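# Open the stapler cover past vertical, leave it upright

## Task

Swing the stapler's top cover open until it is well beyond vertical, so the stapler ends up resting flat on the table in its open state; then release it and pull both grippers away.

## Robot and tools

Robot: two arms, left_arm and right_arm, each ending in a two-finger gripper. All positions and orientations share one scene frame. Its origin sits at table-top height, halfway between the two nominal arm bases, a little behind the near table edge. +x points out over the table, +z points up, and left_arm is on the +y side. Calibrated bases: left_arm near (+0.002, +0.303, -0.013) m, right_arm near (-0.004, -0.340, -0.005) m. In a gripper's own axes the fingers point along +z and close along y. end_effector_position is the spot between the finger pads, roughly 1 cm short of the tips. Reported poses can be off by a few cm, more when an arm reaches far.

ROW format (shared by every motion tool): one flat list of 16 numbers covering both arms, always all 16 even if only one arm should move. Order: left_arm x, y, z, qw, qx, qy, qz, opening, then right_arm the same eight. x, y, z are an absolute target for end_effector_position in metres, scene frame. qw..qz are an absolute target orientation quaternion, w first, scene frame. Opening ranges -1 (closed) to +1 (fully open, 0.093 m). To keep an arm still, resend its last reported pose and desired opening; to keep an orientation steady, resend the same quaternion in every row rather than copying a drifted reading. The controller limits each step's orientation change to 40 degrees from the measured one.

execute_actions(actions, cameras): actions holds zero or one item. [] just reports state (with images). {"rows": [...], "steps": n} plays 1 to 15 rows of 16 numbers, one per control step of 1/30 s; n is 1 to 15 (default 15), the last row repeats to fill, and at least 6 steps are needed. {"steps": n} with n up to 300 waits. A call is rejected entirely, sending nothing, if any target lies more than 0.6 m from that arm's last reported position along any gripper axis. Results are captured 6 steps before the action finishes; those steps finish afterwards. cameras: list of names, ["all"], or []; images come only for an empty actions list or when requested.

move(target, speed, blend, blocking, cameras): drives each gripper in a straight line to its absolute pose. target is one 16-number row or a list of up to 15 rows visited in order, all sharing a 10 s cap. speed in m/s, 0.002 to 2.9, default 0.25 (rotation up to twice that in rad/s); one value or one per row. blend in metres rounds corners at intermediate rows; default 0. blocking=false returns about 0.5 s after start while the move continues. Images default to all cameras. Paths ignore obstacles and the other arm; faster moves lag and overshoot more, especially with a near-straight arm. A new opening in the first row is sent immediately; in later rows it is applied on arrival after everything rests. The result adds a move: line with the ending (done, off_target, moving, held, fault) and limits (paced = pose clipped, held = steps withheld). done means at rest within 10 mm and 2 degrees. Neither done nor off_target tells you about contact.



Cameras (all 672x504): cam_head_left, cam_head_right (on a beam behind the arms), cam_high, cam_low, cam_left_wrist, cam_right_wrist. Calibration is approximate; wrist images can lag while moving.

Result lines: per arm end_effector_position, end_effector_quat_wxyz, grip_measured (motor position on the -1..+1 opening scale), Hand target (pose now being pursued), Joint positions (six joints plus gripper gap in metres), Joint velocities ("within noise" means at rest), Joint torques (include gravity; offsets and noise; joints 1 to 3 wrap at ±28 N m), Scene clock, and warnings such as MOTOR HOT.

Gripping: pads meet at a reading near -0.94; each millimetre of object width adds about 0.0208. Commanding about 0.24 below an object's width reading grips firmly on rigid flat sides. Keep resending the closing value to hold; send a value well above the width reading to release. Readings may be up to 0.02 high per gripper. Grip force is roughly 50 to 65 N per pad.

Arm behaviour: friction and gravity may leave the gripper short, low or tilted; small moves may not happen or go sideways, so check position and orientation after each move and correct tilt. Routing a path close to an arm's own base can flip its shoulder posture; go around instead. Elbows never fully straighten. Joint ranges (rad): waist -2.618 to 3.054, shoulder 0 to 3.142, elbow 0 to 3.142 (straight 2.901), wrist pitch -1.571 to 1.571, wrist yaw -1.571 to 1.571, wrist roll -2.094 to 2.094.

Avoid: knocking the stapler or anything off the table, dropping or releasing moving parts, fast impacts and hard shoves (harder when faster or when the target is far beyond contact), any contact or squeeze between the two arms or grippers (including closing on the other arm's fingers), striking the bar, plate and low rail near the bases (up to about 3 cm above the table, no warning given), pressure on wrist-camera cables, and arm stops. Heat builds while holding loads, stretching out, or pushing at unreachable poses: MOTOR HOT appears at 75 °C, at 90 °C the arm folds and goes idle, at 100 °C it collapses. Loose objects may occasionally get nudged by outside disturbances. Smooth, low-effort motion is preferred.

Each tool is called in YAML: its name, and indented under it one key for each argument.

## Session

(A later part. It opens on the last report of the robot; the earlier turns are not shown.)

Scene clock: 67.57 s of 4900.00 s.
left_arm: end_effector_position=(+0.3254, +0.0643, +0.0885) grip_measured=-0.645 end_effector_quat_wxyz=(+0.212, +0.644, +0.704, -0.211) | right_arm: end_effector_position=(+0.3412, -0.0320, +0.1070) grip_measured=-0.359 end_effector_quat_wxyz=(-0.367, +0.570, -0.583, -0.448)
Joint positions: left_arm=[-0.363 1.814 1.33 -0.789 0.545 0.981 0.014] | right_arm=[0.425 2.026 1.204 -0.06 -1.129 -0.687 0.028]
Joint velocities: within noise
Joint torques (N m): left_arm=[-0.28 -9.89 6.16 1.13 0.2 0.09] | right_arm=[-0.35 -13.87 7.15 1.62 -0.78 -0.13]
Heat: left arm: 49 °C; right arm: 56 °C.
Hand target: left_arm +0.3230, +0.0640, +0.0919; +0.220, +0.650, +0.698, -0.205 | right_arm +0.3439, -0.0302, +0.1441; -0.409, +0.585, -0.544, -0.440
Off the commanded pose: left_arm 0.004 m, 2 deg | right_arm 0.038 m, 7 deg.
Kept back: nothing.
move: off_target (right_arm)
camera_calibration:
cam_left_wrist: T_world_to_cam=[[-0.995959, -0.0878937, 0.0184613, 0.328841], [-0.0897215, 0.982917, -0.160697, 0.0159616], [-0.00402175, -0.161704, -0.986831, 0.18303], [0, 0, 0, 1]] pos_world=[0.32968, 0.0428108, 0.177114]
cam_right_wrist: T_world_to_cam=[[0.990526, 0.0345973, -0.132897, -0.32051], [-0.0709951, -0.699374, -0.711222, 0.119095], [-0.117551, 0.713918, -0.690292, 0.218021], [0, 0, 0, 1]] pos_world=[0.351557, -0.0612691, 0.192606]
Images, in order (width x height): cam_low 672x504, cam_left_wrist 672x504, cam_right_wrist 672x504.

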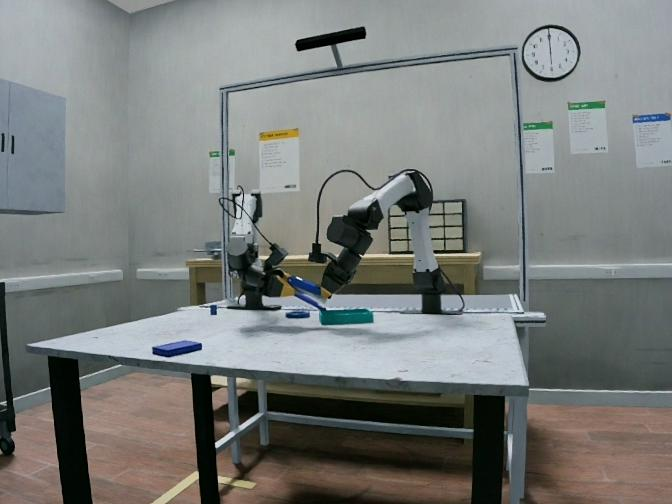

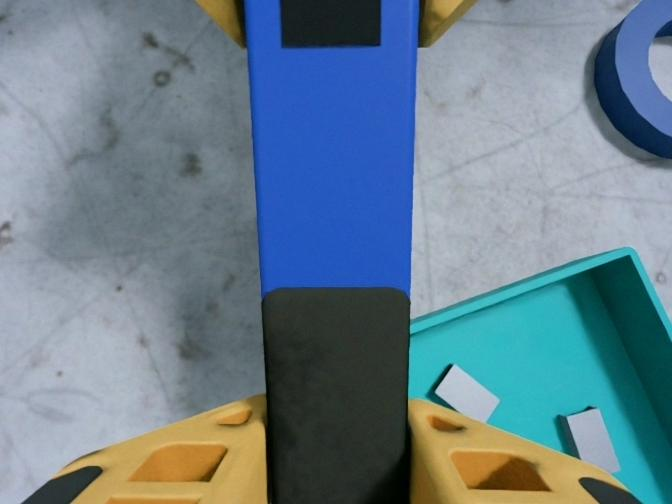

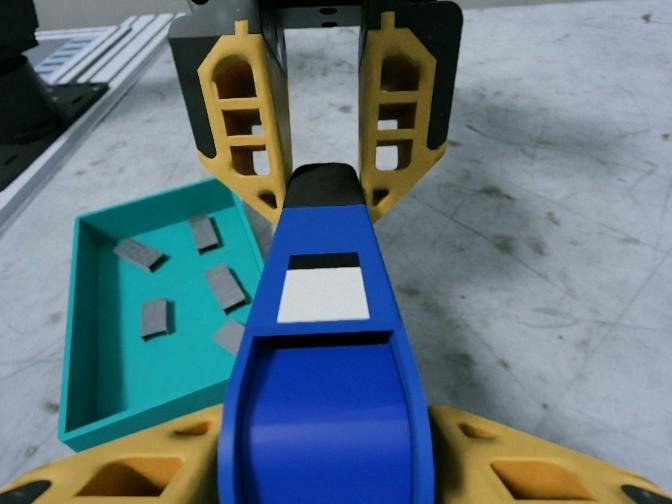

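move:
  target:
    - [0.323,0.064,0.095,0.2199,0.6504,0.6975,-0.2051,-0.78,0.341,-0.032,0.118,0.367,-0.570,0.583,0.448,-0.9]
    - [0.323,0.064,0.097,0.2199,0.6504,0.6975,-0.2051,-0.78,0.341,-0.032,0.122,0.367,-0.570,0.583,0.448,0.2]
  speed: 0.04
  cameras: ["cam_low","cam_right_wrist","cam_left_wrist"]

move:
  target:
    - [0.323,0.064,0.105,0.2199,0.6504,0.6975,-0.2051,-0.78,0.355,-0.10,0.155,0.4104,-0.5841,0.5446,0.4402,0.4]
  speed: 0.08
  cameras: ["cam_low","cam_right_wrist","cam_left_wrist"]

zoom_image:
  camera: "cam_low"
  region: [220, 230, 360, 335]

Scene clock: 70.27 s of 4900.00 s.
left_arm: end_effector_position=(+0.3246, +0.0665, +0.0864) grip_measured=-0.630 end_effector_quat_wxyz=(+0.206, +0.645, +0.707, -0.205) | right_arm: end_effector_position=(+0.3361, -0.0343, +0.1018) grip_measured=+0.198 end_effector_quat_wxyz=(-0.348, +0.563, -0.596, -0.454)
Joint positions: left_arm=[-0.366 1.814 1.33 -0.798 0.527 0.981 0.015] | right_arm=[0.425 2.026 1.204 -0.113 -1.126 -0.69 0.055]
Joint velocities: within noise
Joint torques (N m): left_arm=[-0.05 -10.24 7.51 1 0.41 0.09] | right_arm=[-0.1 -11.44 8.01 1.16 -0.55 -0.06]
Heat: left arm: 49 °C; right arm: 57 °C.
Hand target: left_arm +0.3229, +0.0640, +0.0968; +0.220, +0.650, +0.698, -0.205 | right_arm +0.3405, -0.0321, +0.1220; -0.367, +0.570, -0.583, -0.448
Off the commanded pose: left_arm 0.011 m, 2 deg | right_arm 0.021 m, 3 deg.
Kept back: nothing.
move: off_target (left_arm, right_arm); target 2's new opening was sent with right_arm's hand 0.018 m and 1 deg from that target
camera_calibration:
cam_left_wrist: T_world_to_cam=[[-0.995634, -0.091579, 0.0180552, 0.328441], [-0.0932157, 0.985564, -0.141328, 0.0128079], [-0.0048518, -0.142394, -0.989798, 0.180607], [0, 0, 0, 1]] pos_world=[0.329077, 0.0431727, 0.174645]
cam_right_wrist: T_world_to_cam=[[0.983623, 0.0301808, -0.177691, -0.309324], [-0.103094, -0.714461, -0.692038, 0.121708], [-0.14784, 0.699024, -0.699649, 0.22607], [0, 0, 0, 1]] pos_world=[0.350228, -0.0617366, 0.187432]
Images, in order (width x height): cam_low 672x504, cam_left_wrist 672x504, cam_right_wrist 672x504.

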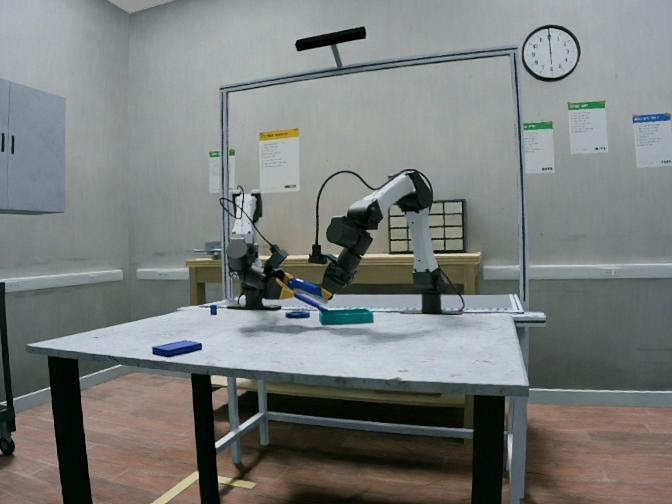

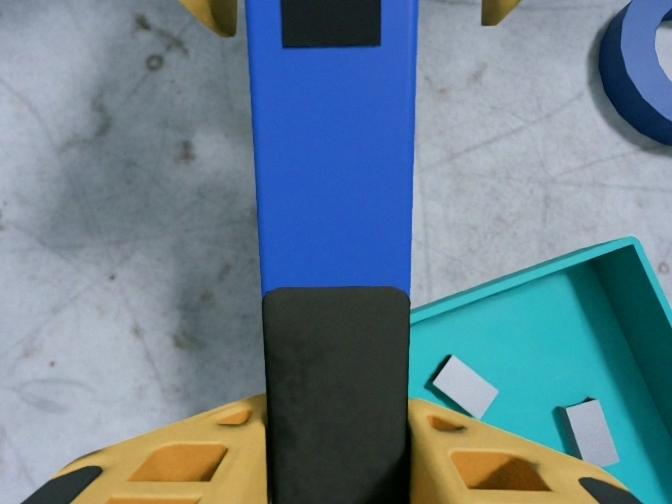

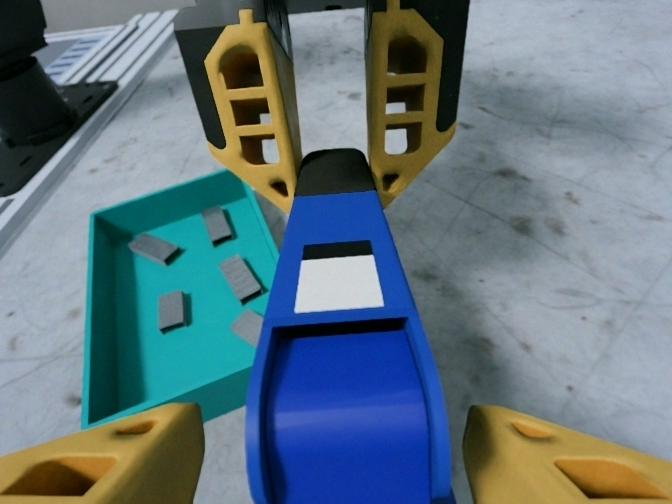

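Scene clock: 71.87 s of 4900.00 s.
left_arm: end_effector_position=(+0.3190, +0.0691, +0.0845) grip_measured=-0.630 end_effector_quat_wxyz=(+0.192, +0.643, +0.711, -0.208) | right_arm: end_effector_position=(+0.3510, -0.1005, +0.1295) grip_measured=+0.398 end_effector_quat_wxyz=(-0.385, +0.573, -0.568, -0.448)
Joint positions: left_arm=[-0.366 1.814 1.33 -0.827 0.525 0.981 0.015] | right_arm=[0.245 1.997 1.299 -0.509 -1.239 -1.083 0.064]
Joint velocities: within noise
Joint torques (N m): left_arm=[-0.02 -10.81 9.7 0.92 0.43 0.09] | right_arm=[-0.47 -11.44 8.66 0.76 -0.83 -0.18]
Heat: left arm: 49 °C; right arm: 58 °C.
Hand target: left_arm +0.3226, +0.0642, +0.1047; +0.220, +0.651, +0.697, -0.205 | right_arm +0.3543, -0.1000, +0.1547; -0.411, +0.584, -0.545, -0.440
Off the commanded pose: left_arm 0.021 m, 4 deg | right_arm 0.026 m, 4 deg.
Kept back: nothing.
move: off_target (left_arm, right_arm)
camera_calibration:
cam_left_wrist: T_world_to_cam=[[-0.99481, -0.0922403, 0.0429573, 0.320863], [-0.096985, 0.987269, -0.126072, 0.0091527], [-0.0307815, -0.129584, -0.991091, 0.186644], [0, 0, 0, 1]] pos_world=[0.325831, 0.0447463, 0.172351]
cam_right_wrist: T_world_to_cam=[[0.994376, 0.0421137, -0.0971698, -0.329961], [-0.0430413, -0.677628, -0.734144, 0.0832903], [-0.0967625, 0.734198, -0.672005, 0.276014], [0, 0, 0, 1]] pos_world=[0.358398, -0.132314, 0.214568]
Images, in order (width x height): cam_low 672x504, cam_left_wrist 672x504, cam_right_wrist 672x504.

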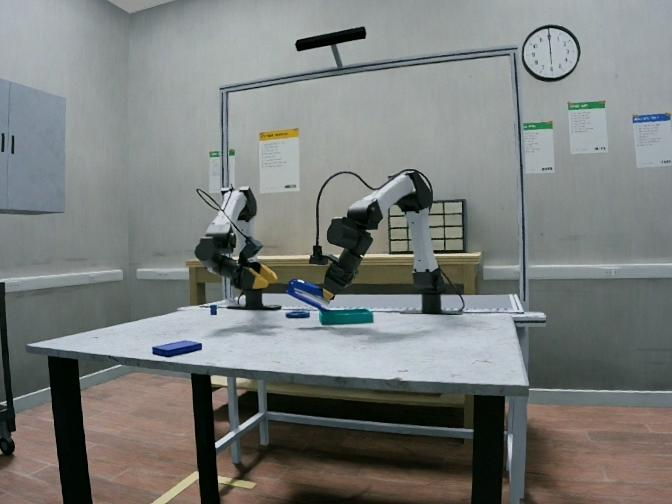

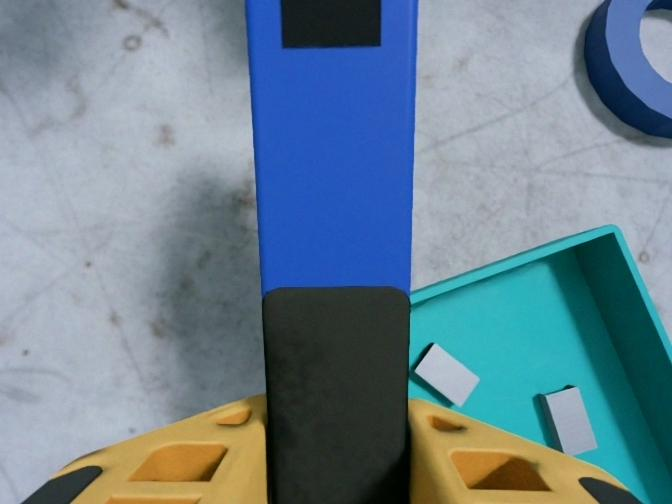

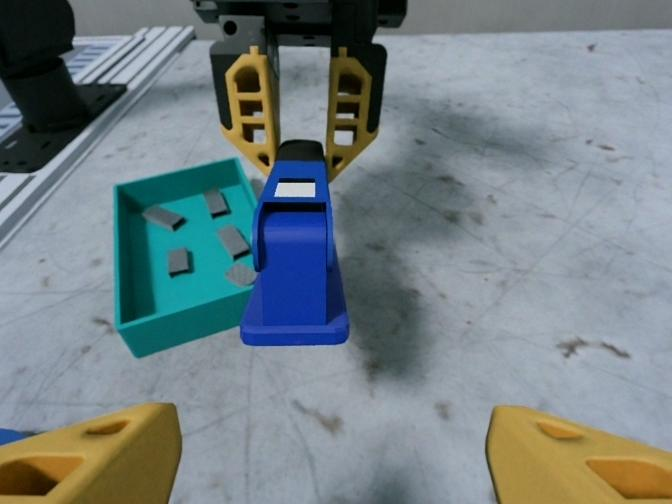

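Scaled by 3.600.

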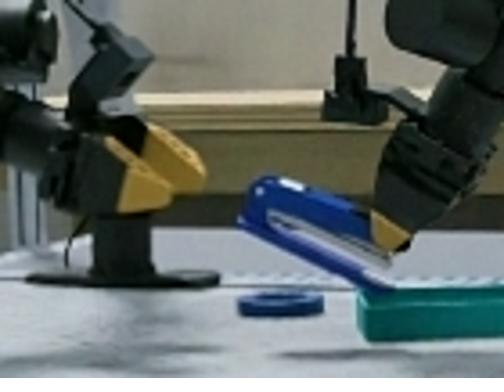

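move:
  target:
    - [0.335,0.060,0.150,0.2199,0.6504,0.6975,-0.2051,-0.78,0.355,-0.12,0.170,0.4104,-0.5841,0.5446,0.4402,0.4]
    - [0.350,0.045,0.175,0.3321,0.6077,0.6517,-0.3096,-0.78,0.362,-0.15,0.190,0.4292,-0.5684,0.5300,0.4603,0.4]
  speed: 0.08
  cameras: ["cam_low","cam_right_wrist","cam_left_wrist"]

zoom_image:
  camera: "cam_low"
  region: [220, 230, 360, 335]

Scene clock: 75.40 s of 4900.00 s.
left_arm: end_effector_position=(+0.3498, +0.0484, +0.1552) grip_measured=-0.630 end_effector_quat_wxyz=(+0.299, +0.609, +0.671, -0.299) | right_arm: end_effector_position=(+0.3561, -0.1491, +0.1853) grip_measured=+0.398 end_effector_quat_wxyz=(-0.420, +0.571, -0.539, -0.456)
Joint positions: left_arm=[-0.295 1.814 1.464 -0.792 0.792 0.942 0.015] | right_arm=[0.109 2.023 1.543 -1.102 -1.334 -1.536 0.064]
Joint velocities: within noise
Joint torques (N m): left_arm=[0.99 -11.22 7.12 1.64 0.97 -0.03] | right_arm=[-0.51 -7.31 8.51 0.23 -0.94 -0.19]
Heat: left arm: 50 °C; right arm: 59 °C.
Hand target: left_arm +0.3495, +0.0453, +0.1748; +0.330, +0.609, +0.651, -0.309 | right_arm +0.3618, -0.1500, +0.1900; -0.430, +0.567, -0.531, -0.459
Off the commanded pose: left_arm 0.020 m, 5 deg | right_arm 0.008 m, 2 deg.
Kept back: nothing.
move: off_target (left_arm)
camera_calibration:
cam_left_wrist: T_world_to_cam=[[-0.995556, -0.0878233, 0.0339818, 0.347965], [-0.0940111, 0.906069, -0.412555, 0.0889198], [0.00544206, -0.413916, -0.910299, 0.24351], [0, 0, 0, 1]] pos_world=[0.353453, 0.0507847, 0.246526]
cam_right_wrist: T_world_to_cam=[[0.997639, 0.0536826, -0.0428308, -0.33713], [-0.000383842, -0.619302, -0.785153, 0.0944337], [-0.0686742, 0.783316, -0.617819, 0.336925], [0, 0, 0, 1]] pos_world=[0.359508, -0.187338, 0.267864]
Images, in order (width x height): cam_low 672x504, cam_left_wrist 672x504, cam_right_wrist 672x504.

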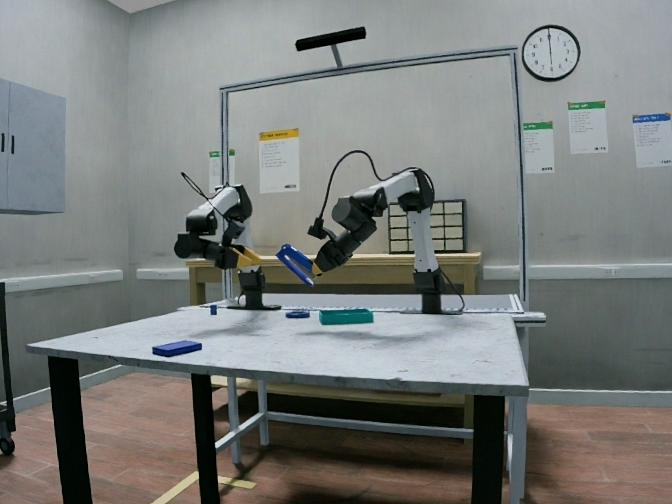

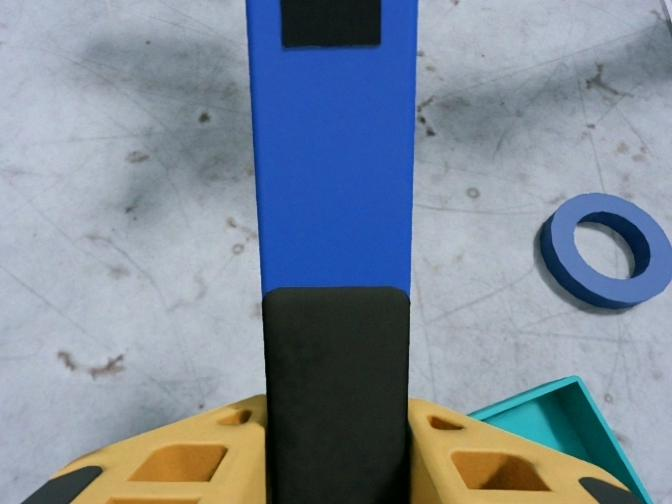

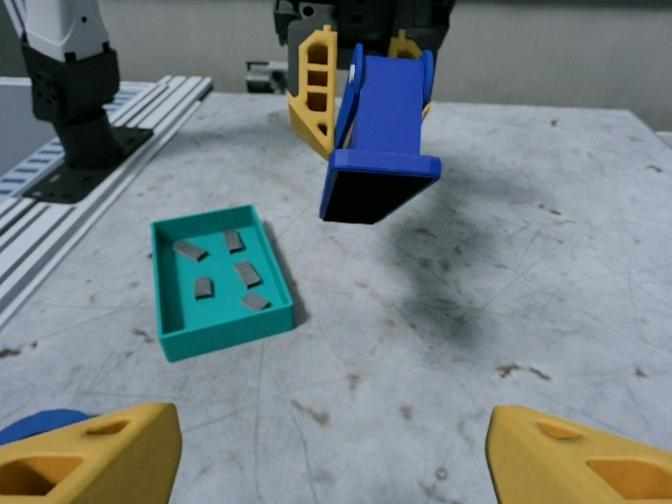

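Scaled by 3.600.

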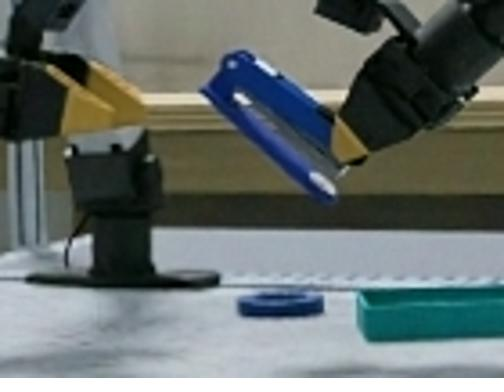

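move:
  target:
    - [0.350,0.045,0.175,0.3321,0.6077,0.6517,-0.3096,-0.78,0.370,-0.12,0.215,0.4256,-0.5734,0.5163,0.4727,0.4]
    - [0.350,0.045,0.175,0.3321,0.6077,0.6517,-0.3096,-0.78,0.370,-0.09,0.213,0.4256,-0.5734,0.5163,0.4727,0.3]
  speed: 0.08
  cameras: ["cam_low","cam_right_wrist","cam_left_wrist"]

zoom_image:
  camera: "cam_low"
  region: [220, 230, 360, 335]

Scene clock: 78.43 s of 4900.00 s.
left_arm: end_effector_position=(+0.3505, +0.0479, +0.1558) grip_measured=-0.630 end_effector_quat_wxyz=(+0.301, +0.608, +0.671, -0.300) | right_arm: end_effector_position=(+0.3724, -0.0902, +0.1937) grip_measured=+0.302 end_effector_quat_wxyz=(-0.404, +0.563, -0.533, -0.486)
Joint positions: left_arm=[-0.295 1.814 1.463 -0.786 0.794 0.938 0.015] | right_arm=[0.246 2.039 1.552 -0.686 -1.351 -1.066 0.06]
Joint velocities: within noise
Joint torques (N m): left_arm=[0.98 -11.19 7.06 1.62 0.97 -0.05] | right_arm=[0.09 -13.04 6 1.08 -0.66 -0.06]
Heat: left arm: 50 °C; right arm: 59 °C.
Hand target: left_arm +0.3496, +0.0452, +0.1748; +0.331, +0.609, +0.651, -0.309 | right_arm +0.3697, -0.0900, +0.2127; -0.424, +0.574, -0.516, -0.473
Off the commanded pose: left_arm 0.019 m, 4 deg | right_arm 0.019 m, 4 deg.
Kept back: nothing.
move: off_target (left_arm, right_arm); target 2's new opening was sent with right_arm's hand 0.019 m and 4 deg from that target
camera_calibration:
cam_left_wrist: T_world_to_cam=[[-0.995502, -0.0889981, 0.0324945, 0.348931], [-0.0944362, 0.904424, -0.416052, 0.0904522], [0.00763898, -0.417249, -0.90876, 0.242886], [0, 0, 0, 1]] pos_world=[0.354048, 0.0505909, 0.24702]
cam_right_wrist: T_world_to_cam=[[0.991088, 0.0936906, -0.0946886, -0.340135], [-0.0200972, -0.597535, -0.801591, 0.150094], [-0.131681, 0.79635, -0.590327, 0.316434], [0, 0, 0, 1]] pos_world=[0.381788, -0.130438, 0.274907]
Images, in order (width x height): cam_low 672x504, cam_left_wrist 672x504, cam_right_wrist 672x504.

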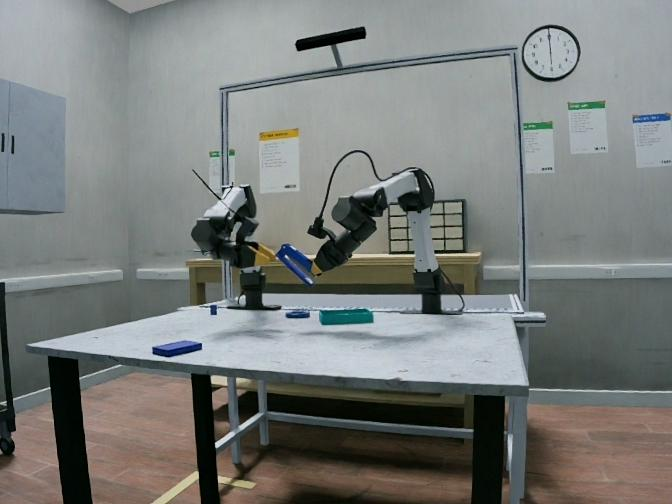

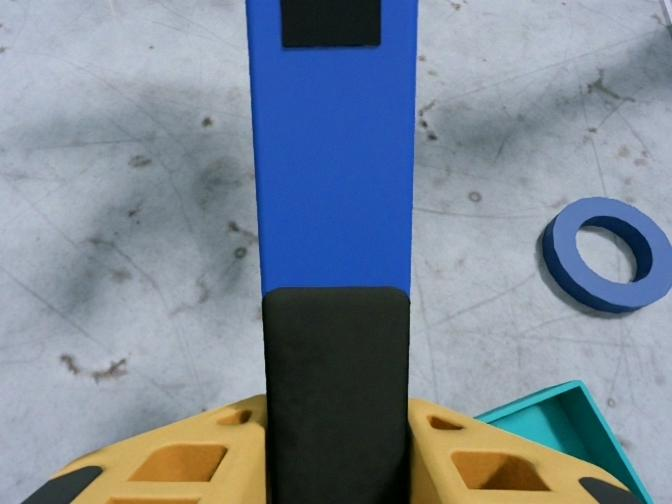

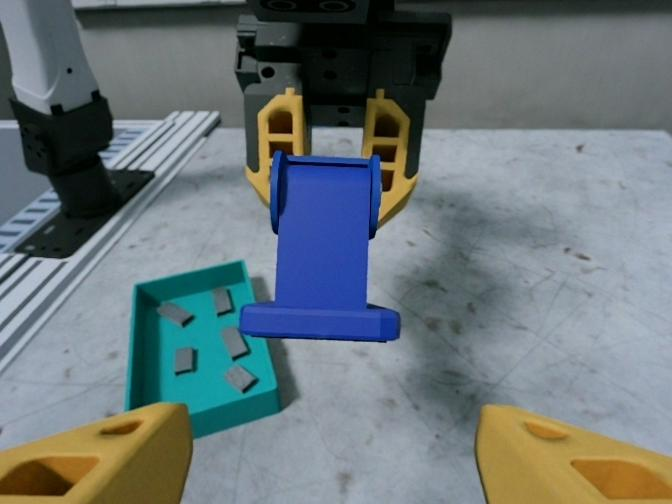

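Scaled by 3.600.

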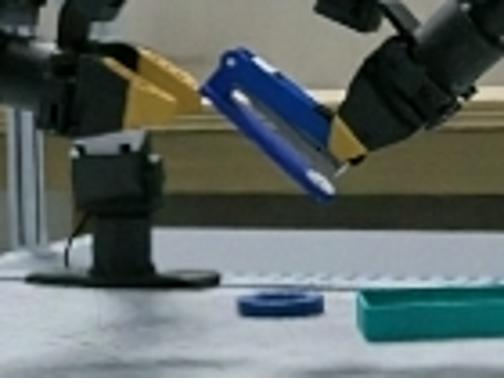

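move:
  target:
    - [0.350,0.045,0.175,0.3321,0.6077,0.6517,-0.3096,-0.78,0.364,-0.058,0.217,0.4256,-0.5734,0.5163,0.4727,0.3]
  speed: 0.06
  cameras: ["cam_low","cam_right_wrist","cam_left_wrist"]

zoom_image:
  camera: "cam_low"
  region: [220, 230, 360, 335]

Scene clock: 79.87 s of 4900.00 s.
left_arm: end_effector_position=(+0.3505, +0.0479, +0.1558) grip_measured=-0.630 end_effector_quat_wxyz=(+0.301, +0.608, +0.671, -0.300) | right_arm: end_effector_position=(+0.3649, -0.0585, +0.1953) grip_measured=+0.302 end_effector_quat_wxyz=(-0.399, +0.563, -0.532, -0.492)
Joint positions: left_arm=[-0.295 1.814 1.463 -0.786 0.794 0.938 0.015] | right_arm=[0.324 2 1.464 -0.396 -1.321 -0.808 0.06]
Joint velocities: within noise
Joint torques (N m): left_arm=[0.96 -11.23 7.04 1.63 0.97 -0.05] | right_arm=[0.17 -13.12 6.53 1.38 -0.48 0]
Heat: left arm: 51 °C; right arm: 59 °C.
Hand target: left_arm +0.3496, +0.0452, +0.1748; +0.331, +0.609, +0.651, -0.309 | right_arm +0.3636, -0.0582, +0.2169; -0.424, +0.575, -0.516, -0.473
Off the commanded pose: left_arm 0.019 m, 4 deg | right_arm 0.022 m, 4 deg.
Kept back: nothing.
move: off_target (left_arm, right_arm)
camera_calibration:
cam_left_wrist: T_world_to_cam=[[-0.995502, -0.0889981, 0.0324945, 0.348931], [-0.0944362, 0.904424, -0.416052, 0.0904522], [0.00763898, -0.417249, -0.90876, 0.242886], [0, 0, 0, 1]] pos_world=[0.354048, 0.0505909, 0.24702]
cam_right_wrist: T_world_to_cam=[[0.988923, 0.1044, -0.105511, -0.331973], [-0.0224462, -0.597483, -0.801568, 0.170992], [-0.146724, 0.795057, -0.588521, 0.296265], [0, 0, 0, 1]] pos_world=[0.375603, -0.0987251, 0.276393]
Images, in order (width x height): cam_low 672x504, cam_left_wrist 672x504, cam_right_wrist 672x504.

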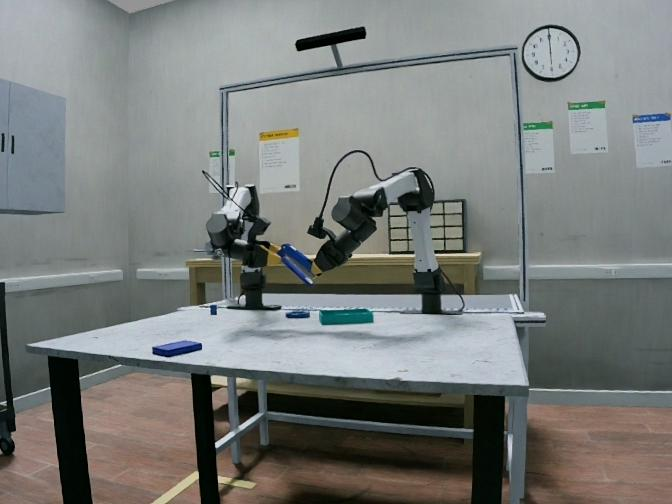

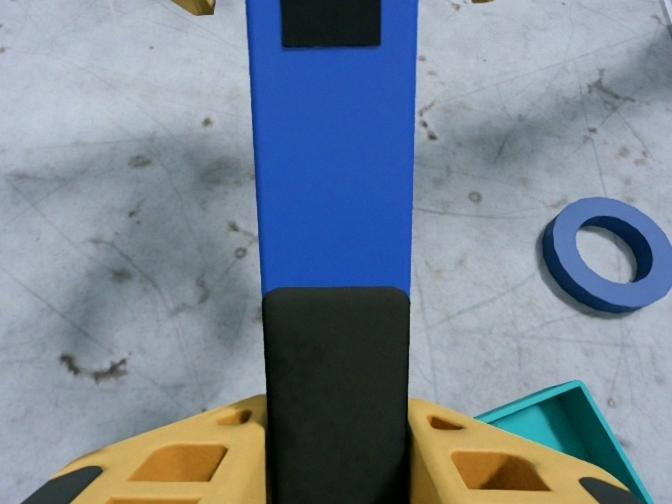

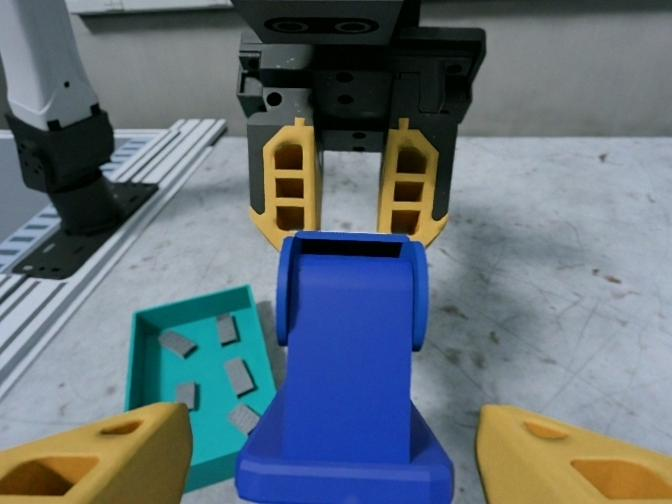

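Scaled by 3.600.

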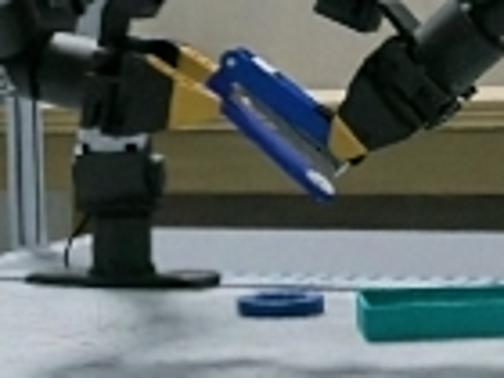

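move:
  target:
    - [0.350,0.045,0.175,0.3321,0.6077,0.6517,-0.3096,-0.78,0.366,-0.040,0.215,0.4256,-0.5734,0.5163,0.4727,0.2]
  speed: 0.06
  cameras: ["cam_low","cam_right_wrist","cam_left_wrist"]

zoom_image:
  camera: "cam_low"
  region: [220, 230, 360, 335]

Scene clock: 81.00 s of 4900.00 s.
left_arm: end_effector_position=(+0.3506, +0.0479, +0.1558) grip_measured=-0.630 end_effector_quat_wxyz=(+0.301, +0.608, +0.671, -0.300) | right_arm: end_effector_position=(+0.3659, -0.0407, +0.1986) grip_measured=+0.202 end_effector_quat_wxyz=(-0.403, +0.566, -0.528, -0.488)
Joint positions: left_arm=[-0.295 1.814 1.463 -0.786 0.794 0.938 0.015] | right_arm=[0.364 1.999 1.45 -0.259 -1.293 -0.694 0.055]
Joint velocities: within noise
Joint torques (N m): left_arm=[0.98 -11.21 7.05 1.63 0.97 -0.05] | right_arm=[0.14 -12.3 6.56 1.56 -0.43 -0.05]
Heat: left arm: 51 °C; right arm: 59 °C.
Hand target: left_arm +0.3496, +0.0452, +0.1748; +0.331, +0.609, +0.651, -0.309 | right_arm +0.3657, -0.0401, +0.2152; -0.425, +0.574, -0.516, -0.473
Off the commanded pose: left_arm 0.019 m, 4 deg | right_arm 0.016 m, 4 deg.
Kept back: nothing.
move: off_target (left_arm, right_arm)
camera_calibration:
cam_left_wrist: T_world_to_cam=[[-0.995509, -0.0890283, 0.0321888, 0.349007], [-0.0943352, 0.904384, -0.416162, 0.0904871], [0.00793914, -0.417329, -0.908721, 0.242865], [0, 0, 0, 1]] pos_world=[0.354047, 0.050591, 0.24712]
cam_right_wrist: T_world_to_cam=[[0.990436, 0.104135, -0.09051, -0.338022], [-0.0108063, -0.59544, -0.803327, 0.180449], [-0.137548, 0.796622, -0.58862, 0.280907], [0, 0, 0, 1]] pos_world=[0.375378, -0.0811301, 0.279713]
Images, in order (width x height): cam_low 672x504, cam_left_wrist 672x504, cam_right_wrist 672x504.

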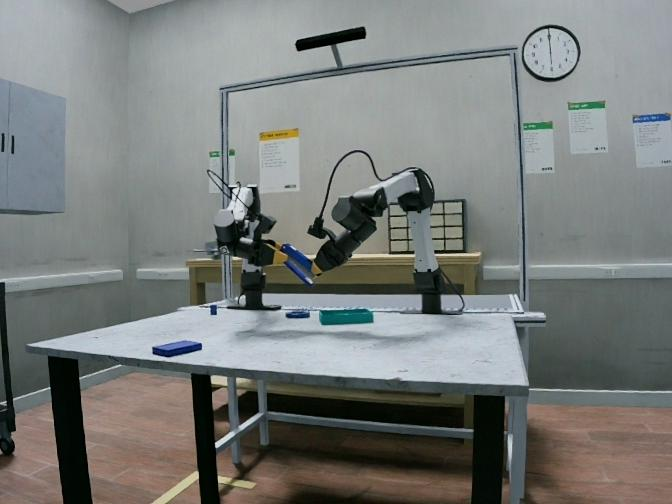

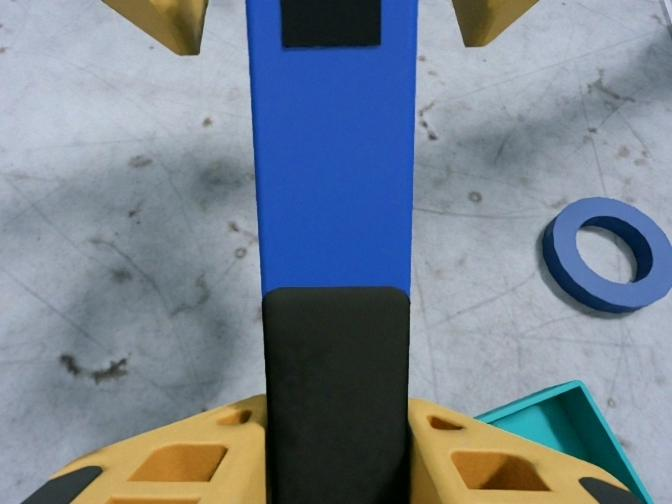

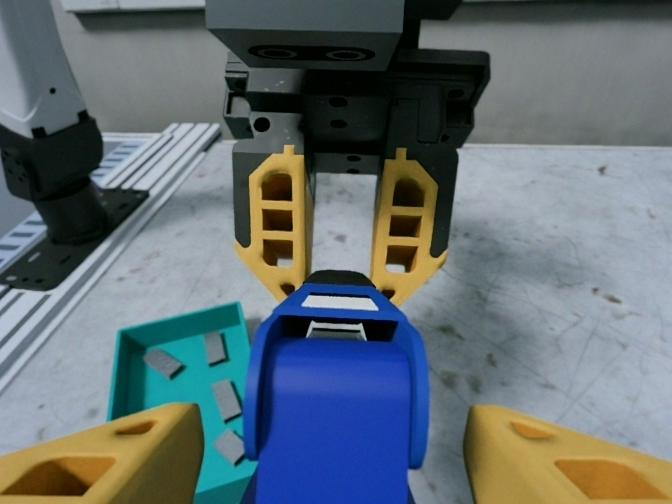

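Scaled by 3.600.

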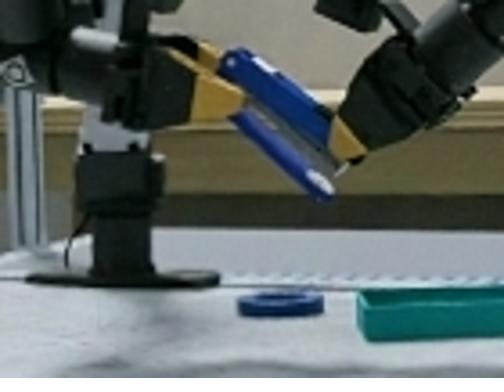

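move:
  target:
    - [0.350,0.045,0.175,0.3321,0.6077,0.6517,-0.3096,-0.78,0.366,-0.040,0.206,0.4256,-0.5734,0.5163,0.4727,0.1]
  speed: 0.06
  cameras: ["cam_low","cam_right_wrist","cam_left_wrist"]

zoom_image:
  camera: "cam_low"
  region: [260, 230, 330, 290]

Scene clock: 82.07 s of 4900.00 s.
left_arm: end_effector_position=(+0.3506, +0.0479, +0.1558) grip_measured=-0.630 end_effector_quat_wxyz=(+0.301, +0.608, +0.671, -0.300) | right_arm: end_effector_position=(+0.3655, -0.0409, +0.1934) grip_measured=+0.102 end_effector_quat_wxyz=(-0.406, +0.566, -0.527, -0.486)
Joint positions: left_arm=[-0.295 1.814 1.463 -0.786 0.794 0.938 0.015] | right_arm=[0.364 1.999 1.424 -0.218 -1.291 -0.686 0.05]
Joint velocities: within noise
Joint torques (N m): left_arm=[0.99 -11.21 7.05 1.63 0.97 -0.04] | right_arm=[0.14 -11.64 6.49 1.57 -0.38 -0.04]
Heat: left arm: 51 °C; right arm: 60 °C.
Hand target: left_arm +0.3496, +0.0452, +0.1748; +0.331, +0.609, +0.651, -0.309 | right_arm +0.3658, -0.0401, +0.2062; -0.425, +0.574, -0.516, -0.473
Off the commanded pose: left_arm 0.019 m, 4 deg | right_arm 0.013 m, 3 deg.
Kept back: nothing.
move: off_target (left_arm, right_arm)
camera_calibration:
cam_left_wrist: T_world_to_cam=[[-0.995509, -0.0890283, 0.0321888, 0.349007], [-0.0943352, 0.904384, -0.416162, 0.0904871], [0.00793914, -0.417329, -0.908721, 0.242865], [0, 0, 0, 1]] pos_world=[0.354047, 0.050591, 0.24712]
cam_right_wrist: T_world_to_cam=[[0.991302, 0.101362, -0.0839464, -0.3398], [-0.00748328, -0.593398, -0.804874, 0.175233], [-0.131398, 0.798501, -0.587478, 0.275596], [0, 0, 0, 1]] pos_world=[0.374368, -0.0816382, 0.274422]
Images, in order (width x height): cam_low 672x504, cam_left_wrist 672x504, cam_right_wrist 672x504.

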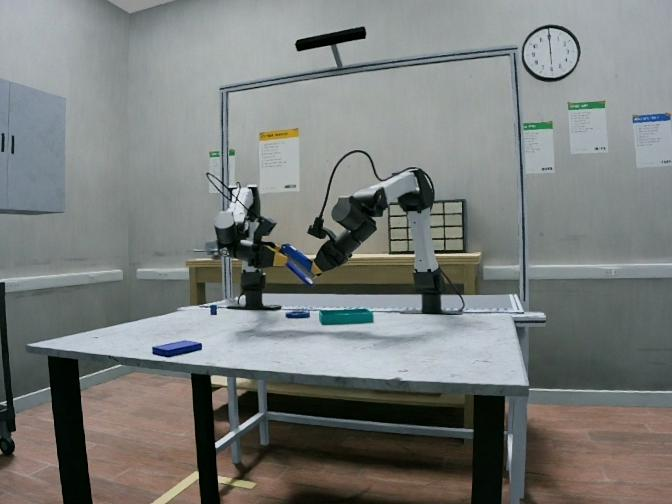

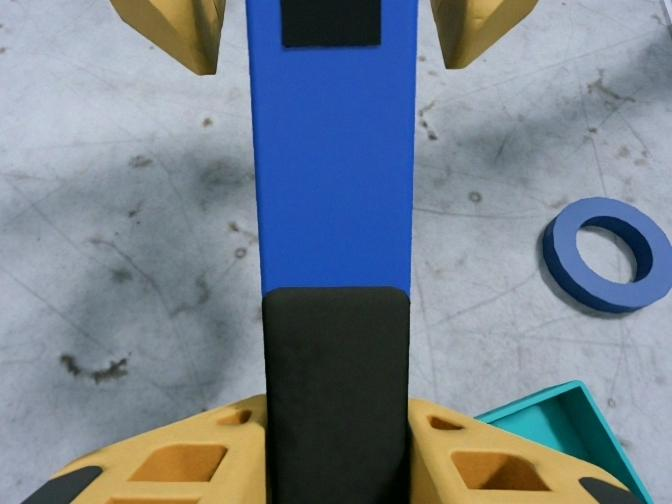

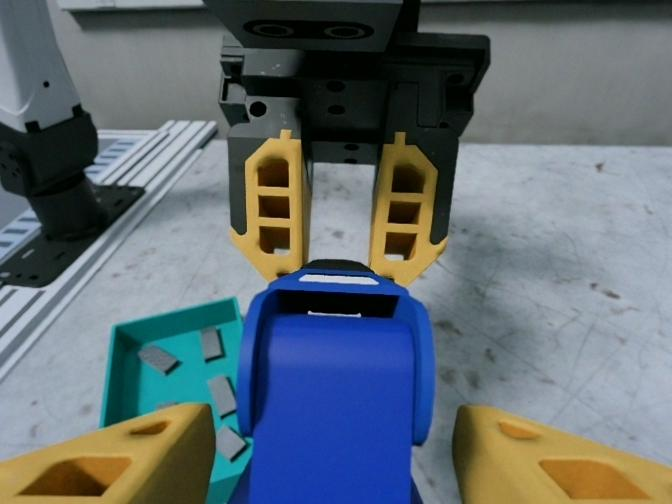

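Scaled by 7.200.

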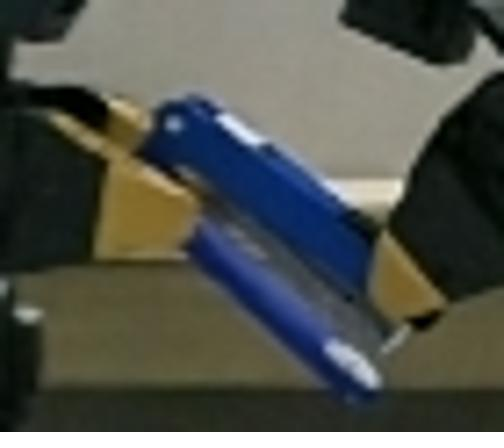

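move:
  target:
    - [0.350,0.045,0.175,0.3321,0.6077,0.6517,-0.3096,-0.78,0.367,-0.040,0.206,0.4256,-0.5734,0.5163,0.4727,-0.15]
    - [0.350,0.045,0.175,0.3321,0.6077,0.6517,-0.3096,-0.78,0.367,-0.040,0.206,0.4256,-0.5734,0.5163,0.4727,-0.4]
    - [0.350,0.045,0.175,0.3321,0.6077,0.6517,-0.3096,-0.78,0.367,-0.040,0.206,0.4256,-0.5734,0.5163,0.4727,-0.9]
  speed: 0.06
  cameras: ["cam_low","cam_right_wrist","cam_left_wrist"]

zoom_image:
  camera: "cam_low"
  region: [260, 230, 330, 290]

Scene clock: 85.57 s of 4900.00 s.
left_arm: end_effector_position=(+0.3512, +0.0476, +0.1561) grip_measured=-0.630 end_effector_quat_wxyz=(+0.302, +0.607, +0.672, -0.300) | right_arm: end_effector_position=(+0.3660, -0.0406, +0.1940) grip_measured=-0.360 end_effector_quat_wxyz=(-0.408, +0.567, -0.526, -0.486)
Joint positions: left_arm=[-0.295 1.814 1.463 -0.782 0.794 0.933 0.015] | right_arm=[0.364 1.999 1.424 -0.21 -1.291 -0.683 0.028]
Joint velocities: within noise
Joint torques (N m): left_arm=[0.96 -11.22 6.99 1.6 0.97 0] | right_arm=[0.05 -11.41 6.69 1.53 -0.4 -0.03]
Heat: left arm: 52 °C; right arm: 60 °C.
Hand target: left_arm +0.3496, +0.0452, +0.1748; +0.331, +0.609, +0.652, -0.309 | right_arm +0.3668, -0.0401, +0.2061; -0.425, +0.574, -0.516, -0.473
Off the commanded pose: left_arm 0.019 m, 4 deg | right_arm 0.012 m, 3 deg.
Kept back: nothing.
move: off_target (left_arm, right_arm); target 2's new opening was sent with right_arm's hand 0.012 m and 3 deg from that target; target 3's new opening was sent with right_arm's hand 0.012 m and 3 deg from that target
camera_calibration:
cam_left_wrist: T_world_to_cam=[[-0.995191, -0.0923033, 0.03279, 0.349583], [-0.0975481, 0.903427, -0.417497, 0.0922814], [0.00891295, -0.418688, -0.908086, 0.242655], [0, 0, 0, 1]] pos_world=[0.354741, 0.0504948, 0.247416]
cam_right_wrist: T_world_to_cam=[[0.991712, 0.101516, -0.0787572, -0.341336], [-0.00347982, -0.591526, -0.806278, 0.174797], [-0.128437, 0.799869, -0.58627, 0.274407], [0, 0, 0, 1]] pos_world=[0.374359, -0.0814423, 0.274929]
Images, in order (width x height): cam_low 672x504, cam_left_wrist 672x504, cam_right_wrist 672x504.

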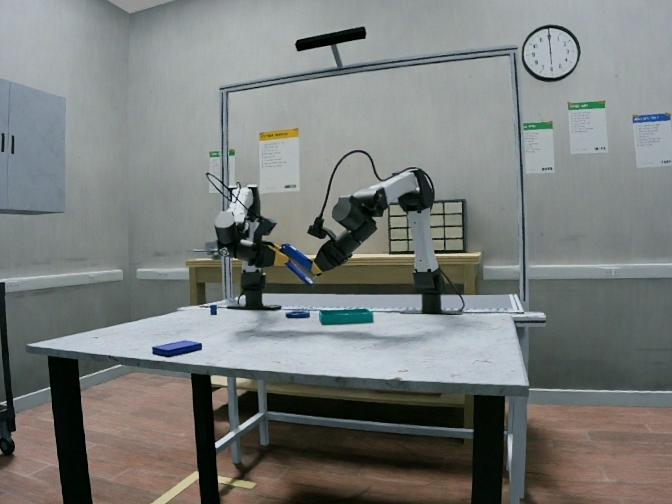

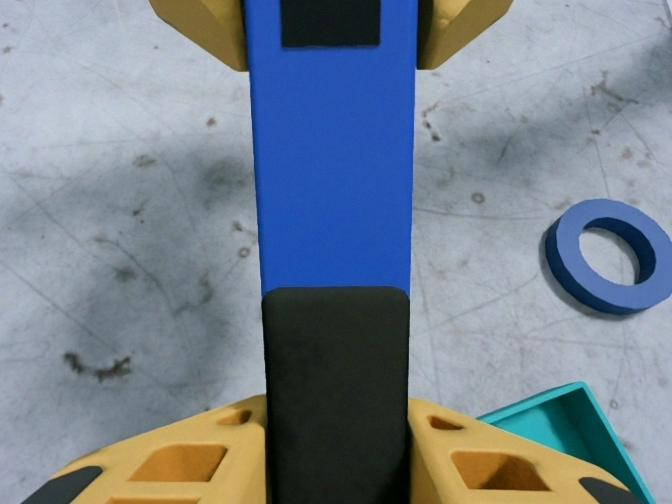

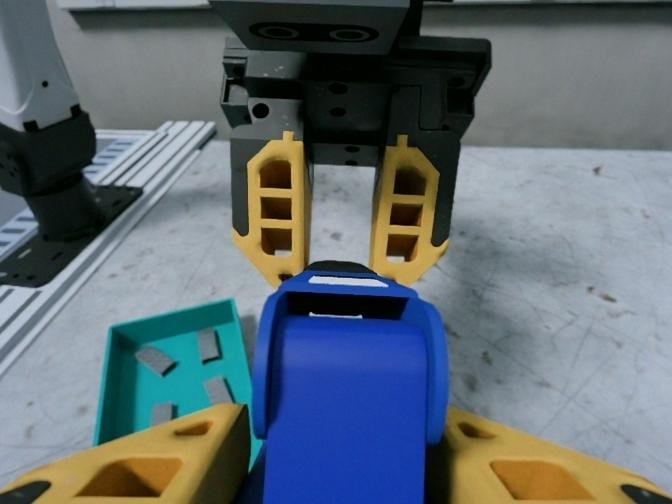

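Scaled by 7.200.

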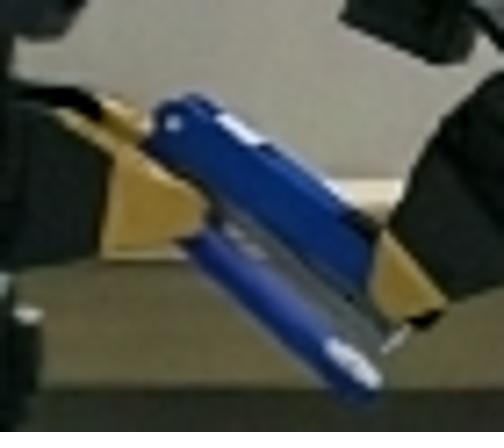

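move:
  target:
    - [0.349,0.062,0.232,0.2199,0.6504,0.6975,-0.2051,-0.78,0.367,-0.040,0.200,0.4256,-0.5734,0.5163,0.4727,-0.9]
  speed: 0.06
  cameras: ["cam_low","cam_right_wrist","cam_left_wrist"]

zoom_image:
  camera: "cam_low"
  region: [230, 200, 350, 290]

Scene clock: 93.47 s of 4900.00 s.
left_arm: end_effector_position=(+0.3501, +0.0711, +0.2043) grip_measured=-0.630 end_effector_quat_wxyz=(+0.184, +0.643, +0.720, -0.185) | right_arm: end_effector_position=(+0.3658, -0.0360, +0.2008) grip_measured=-0.360 end_effector_quat_wxyz=(-0.420, +0.573, -0.509, -0.487)
Joint positions: left_arm=[-0.346 1.94 1.995 -1.378 0.477 0.997 0.015] | right_arm=[0.372 1.999 1.424 -0.151 -1.307 -0.661 0.028]
Joint velocities: within noise
Joint torques (N m): left_arm=[0.7 -10.13 12.77 0.75 1.06 0.21] | right_arm=[-0.62 -10.85 5.37 1.28 -0.19 -0.19]
Heat: left arm: 52 °C; right arm: 60 °C.
Hand target: left_arm +0.3480, +0.0629, +0.2317; +0.221, +0.650, +0.697, -0.204 | right_arm +0.3670, -0.0400, +0.2000; -0.426, +0.573, -0.516, -0.473
Off the commanded pose: left_arm 0.029 m, 5 deg | right_arm 0.004 m, 2 deg.
Kept back: nothing.
move: off_target (left_arm)
camera_calibration:
cam_left_wrist: T_world_to_cam=[[-0.99343, -0.112175, 0.0226689, 0.35191], [-0.113653, 0.990258, -0.0804439, 0.021731], [-0.0134243, -0.0824918, -0.996501, 0.298204], [0, 0, 0, 1]] pos_world=[0.356071, 0.0425556, 0.290931]
cam_right_wrist: T_world_to_cam=[[0.991775, 0.119265, -0.0464645, -0.346988], [0.0300959, -0.570124, -0.821007, 0.174564], [-0.124408, 0.812856, -0.569024, 0.27025], [0, 0, 0, 1]] pos_world=[0.372502, -0.0787679, 0.280974]
Images, in order (width x height): cam_low 672x504, cam_left_wrist 672x504, cam_right_wrist 672x504.

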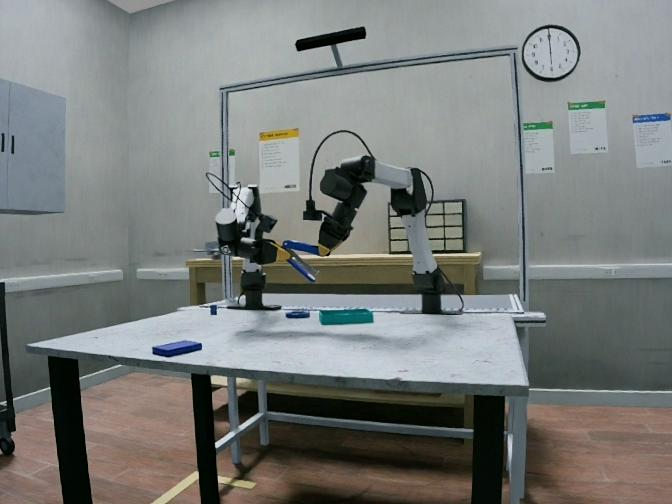

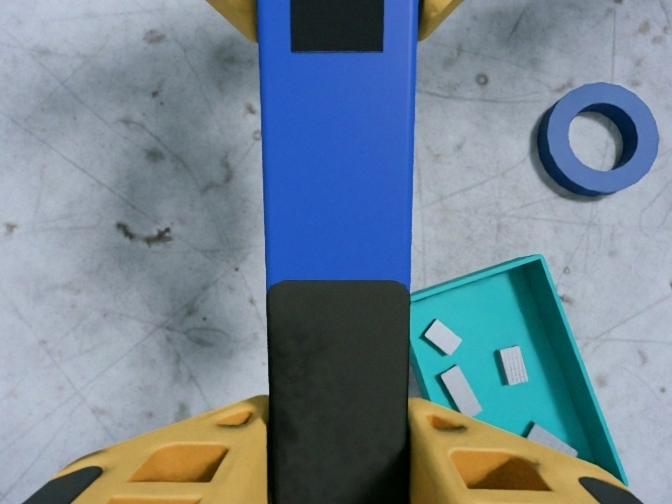

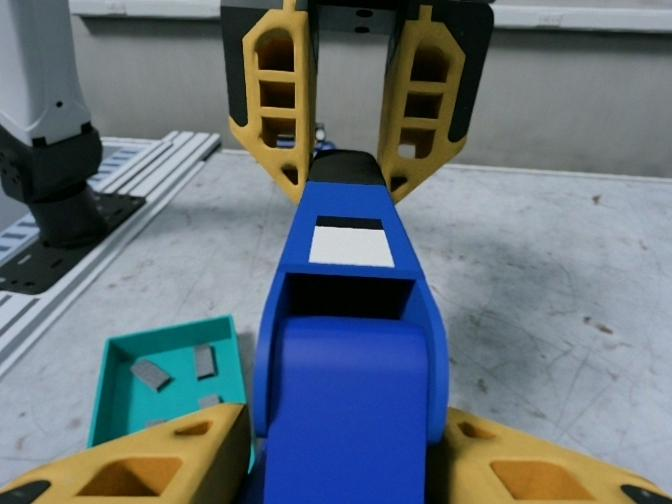

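Scaled by 4.200.

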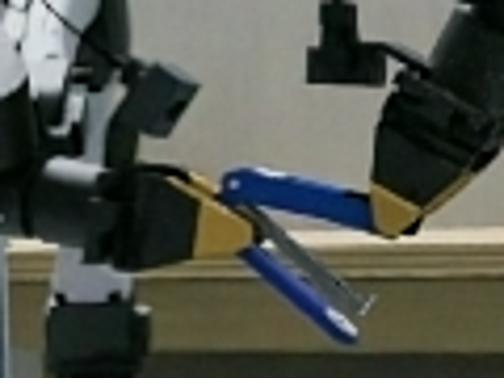

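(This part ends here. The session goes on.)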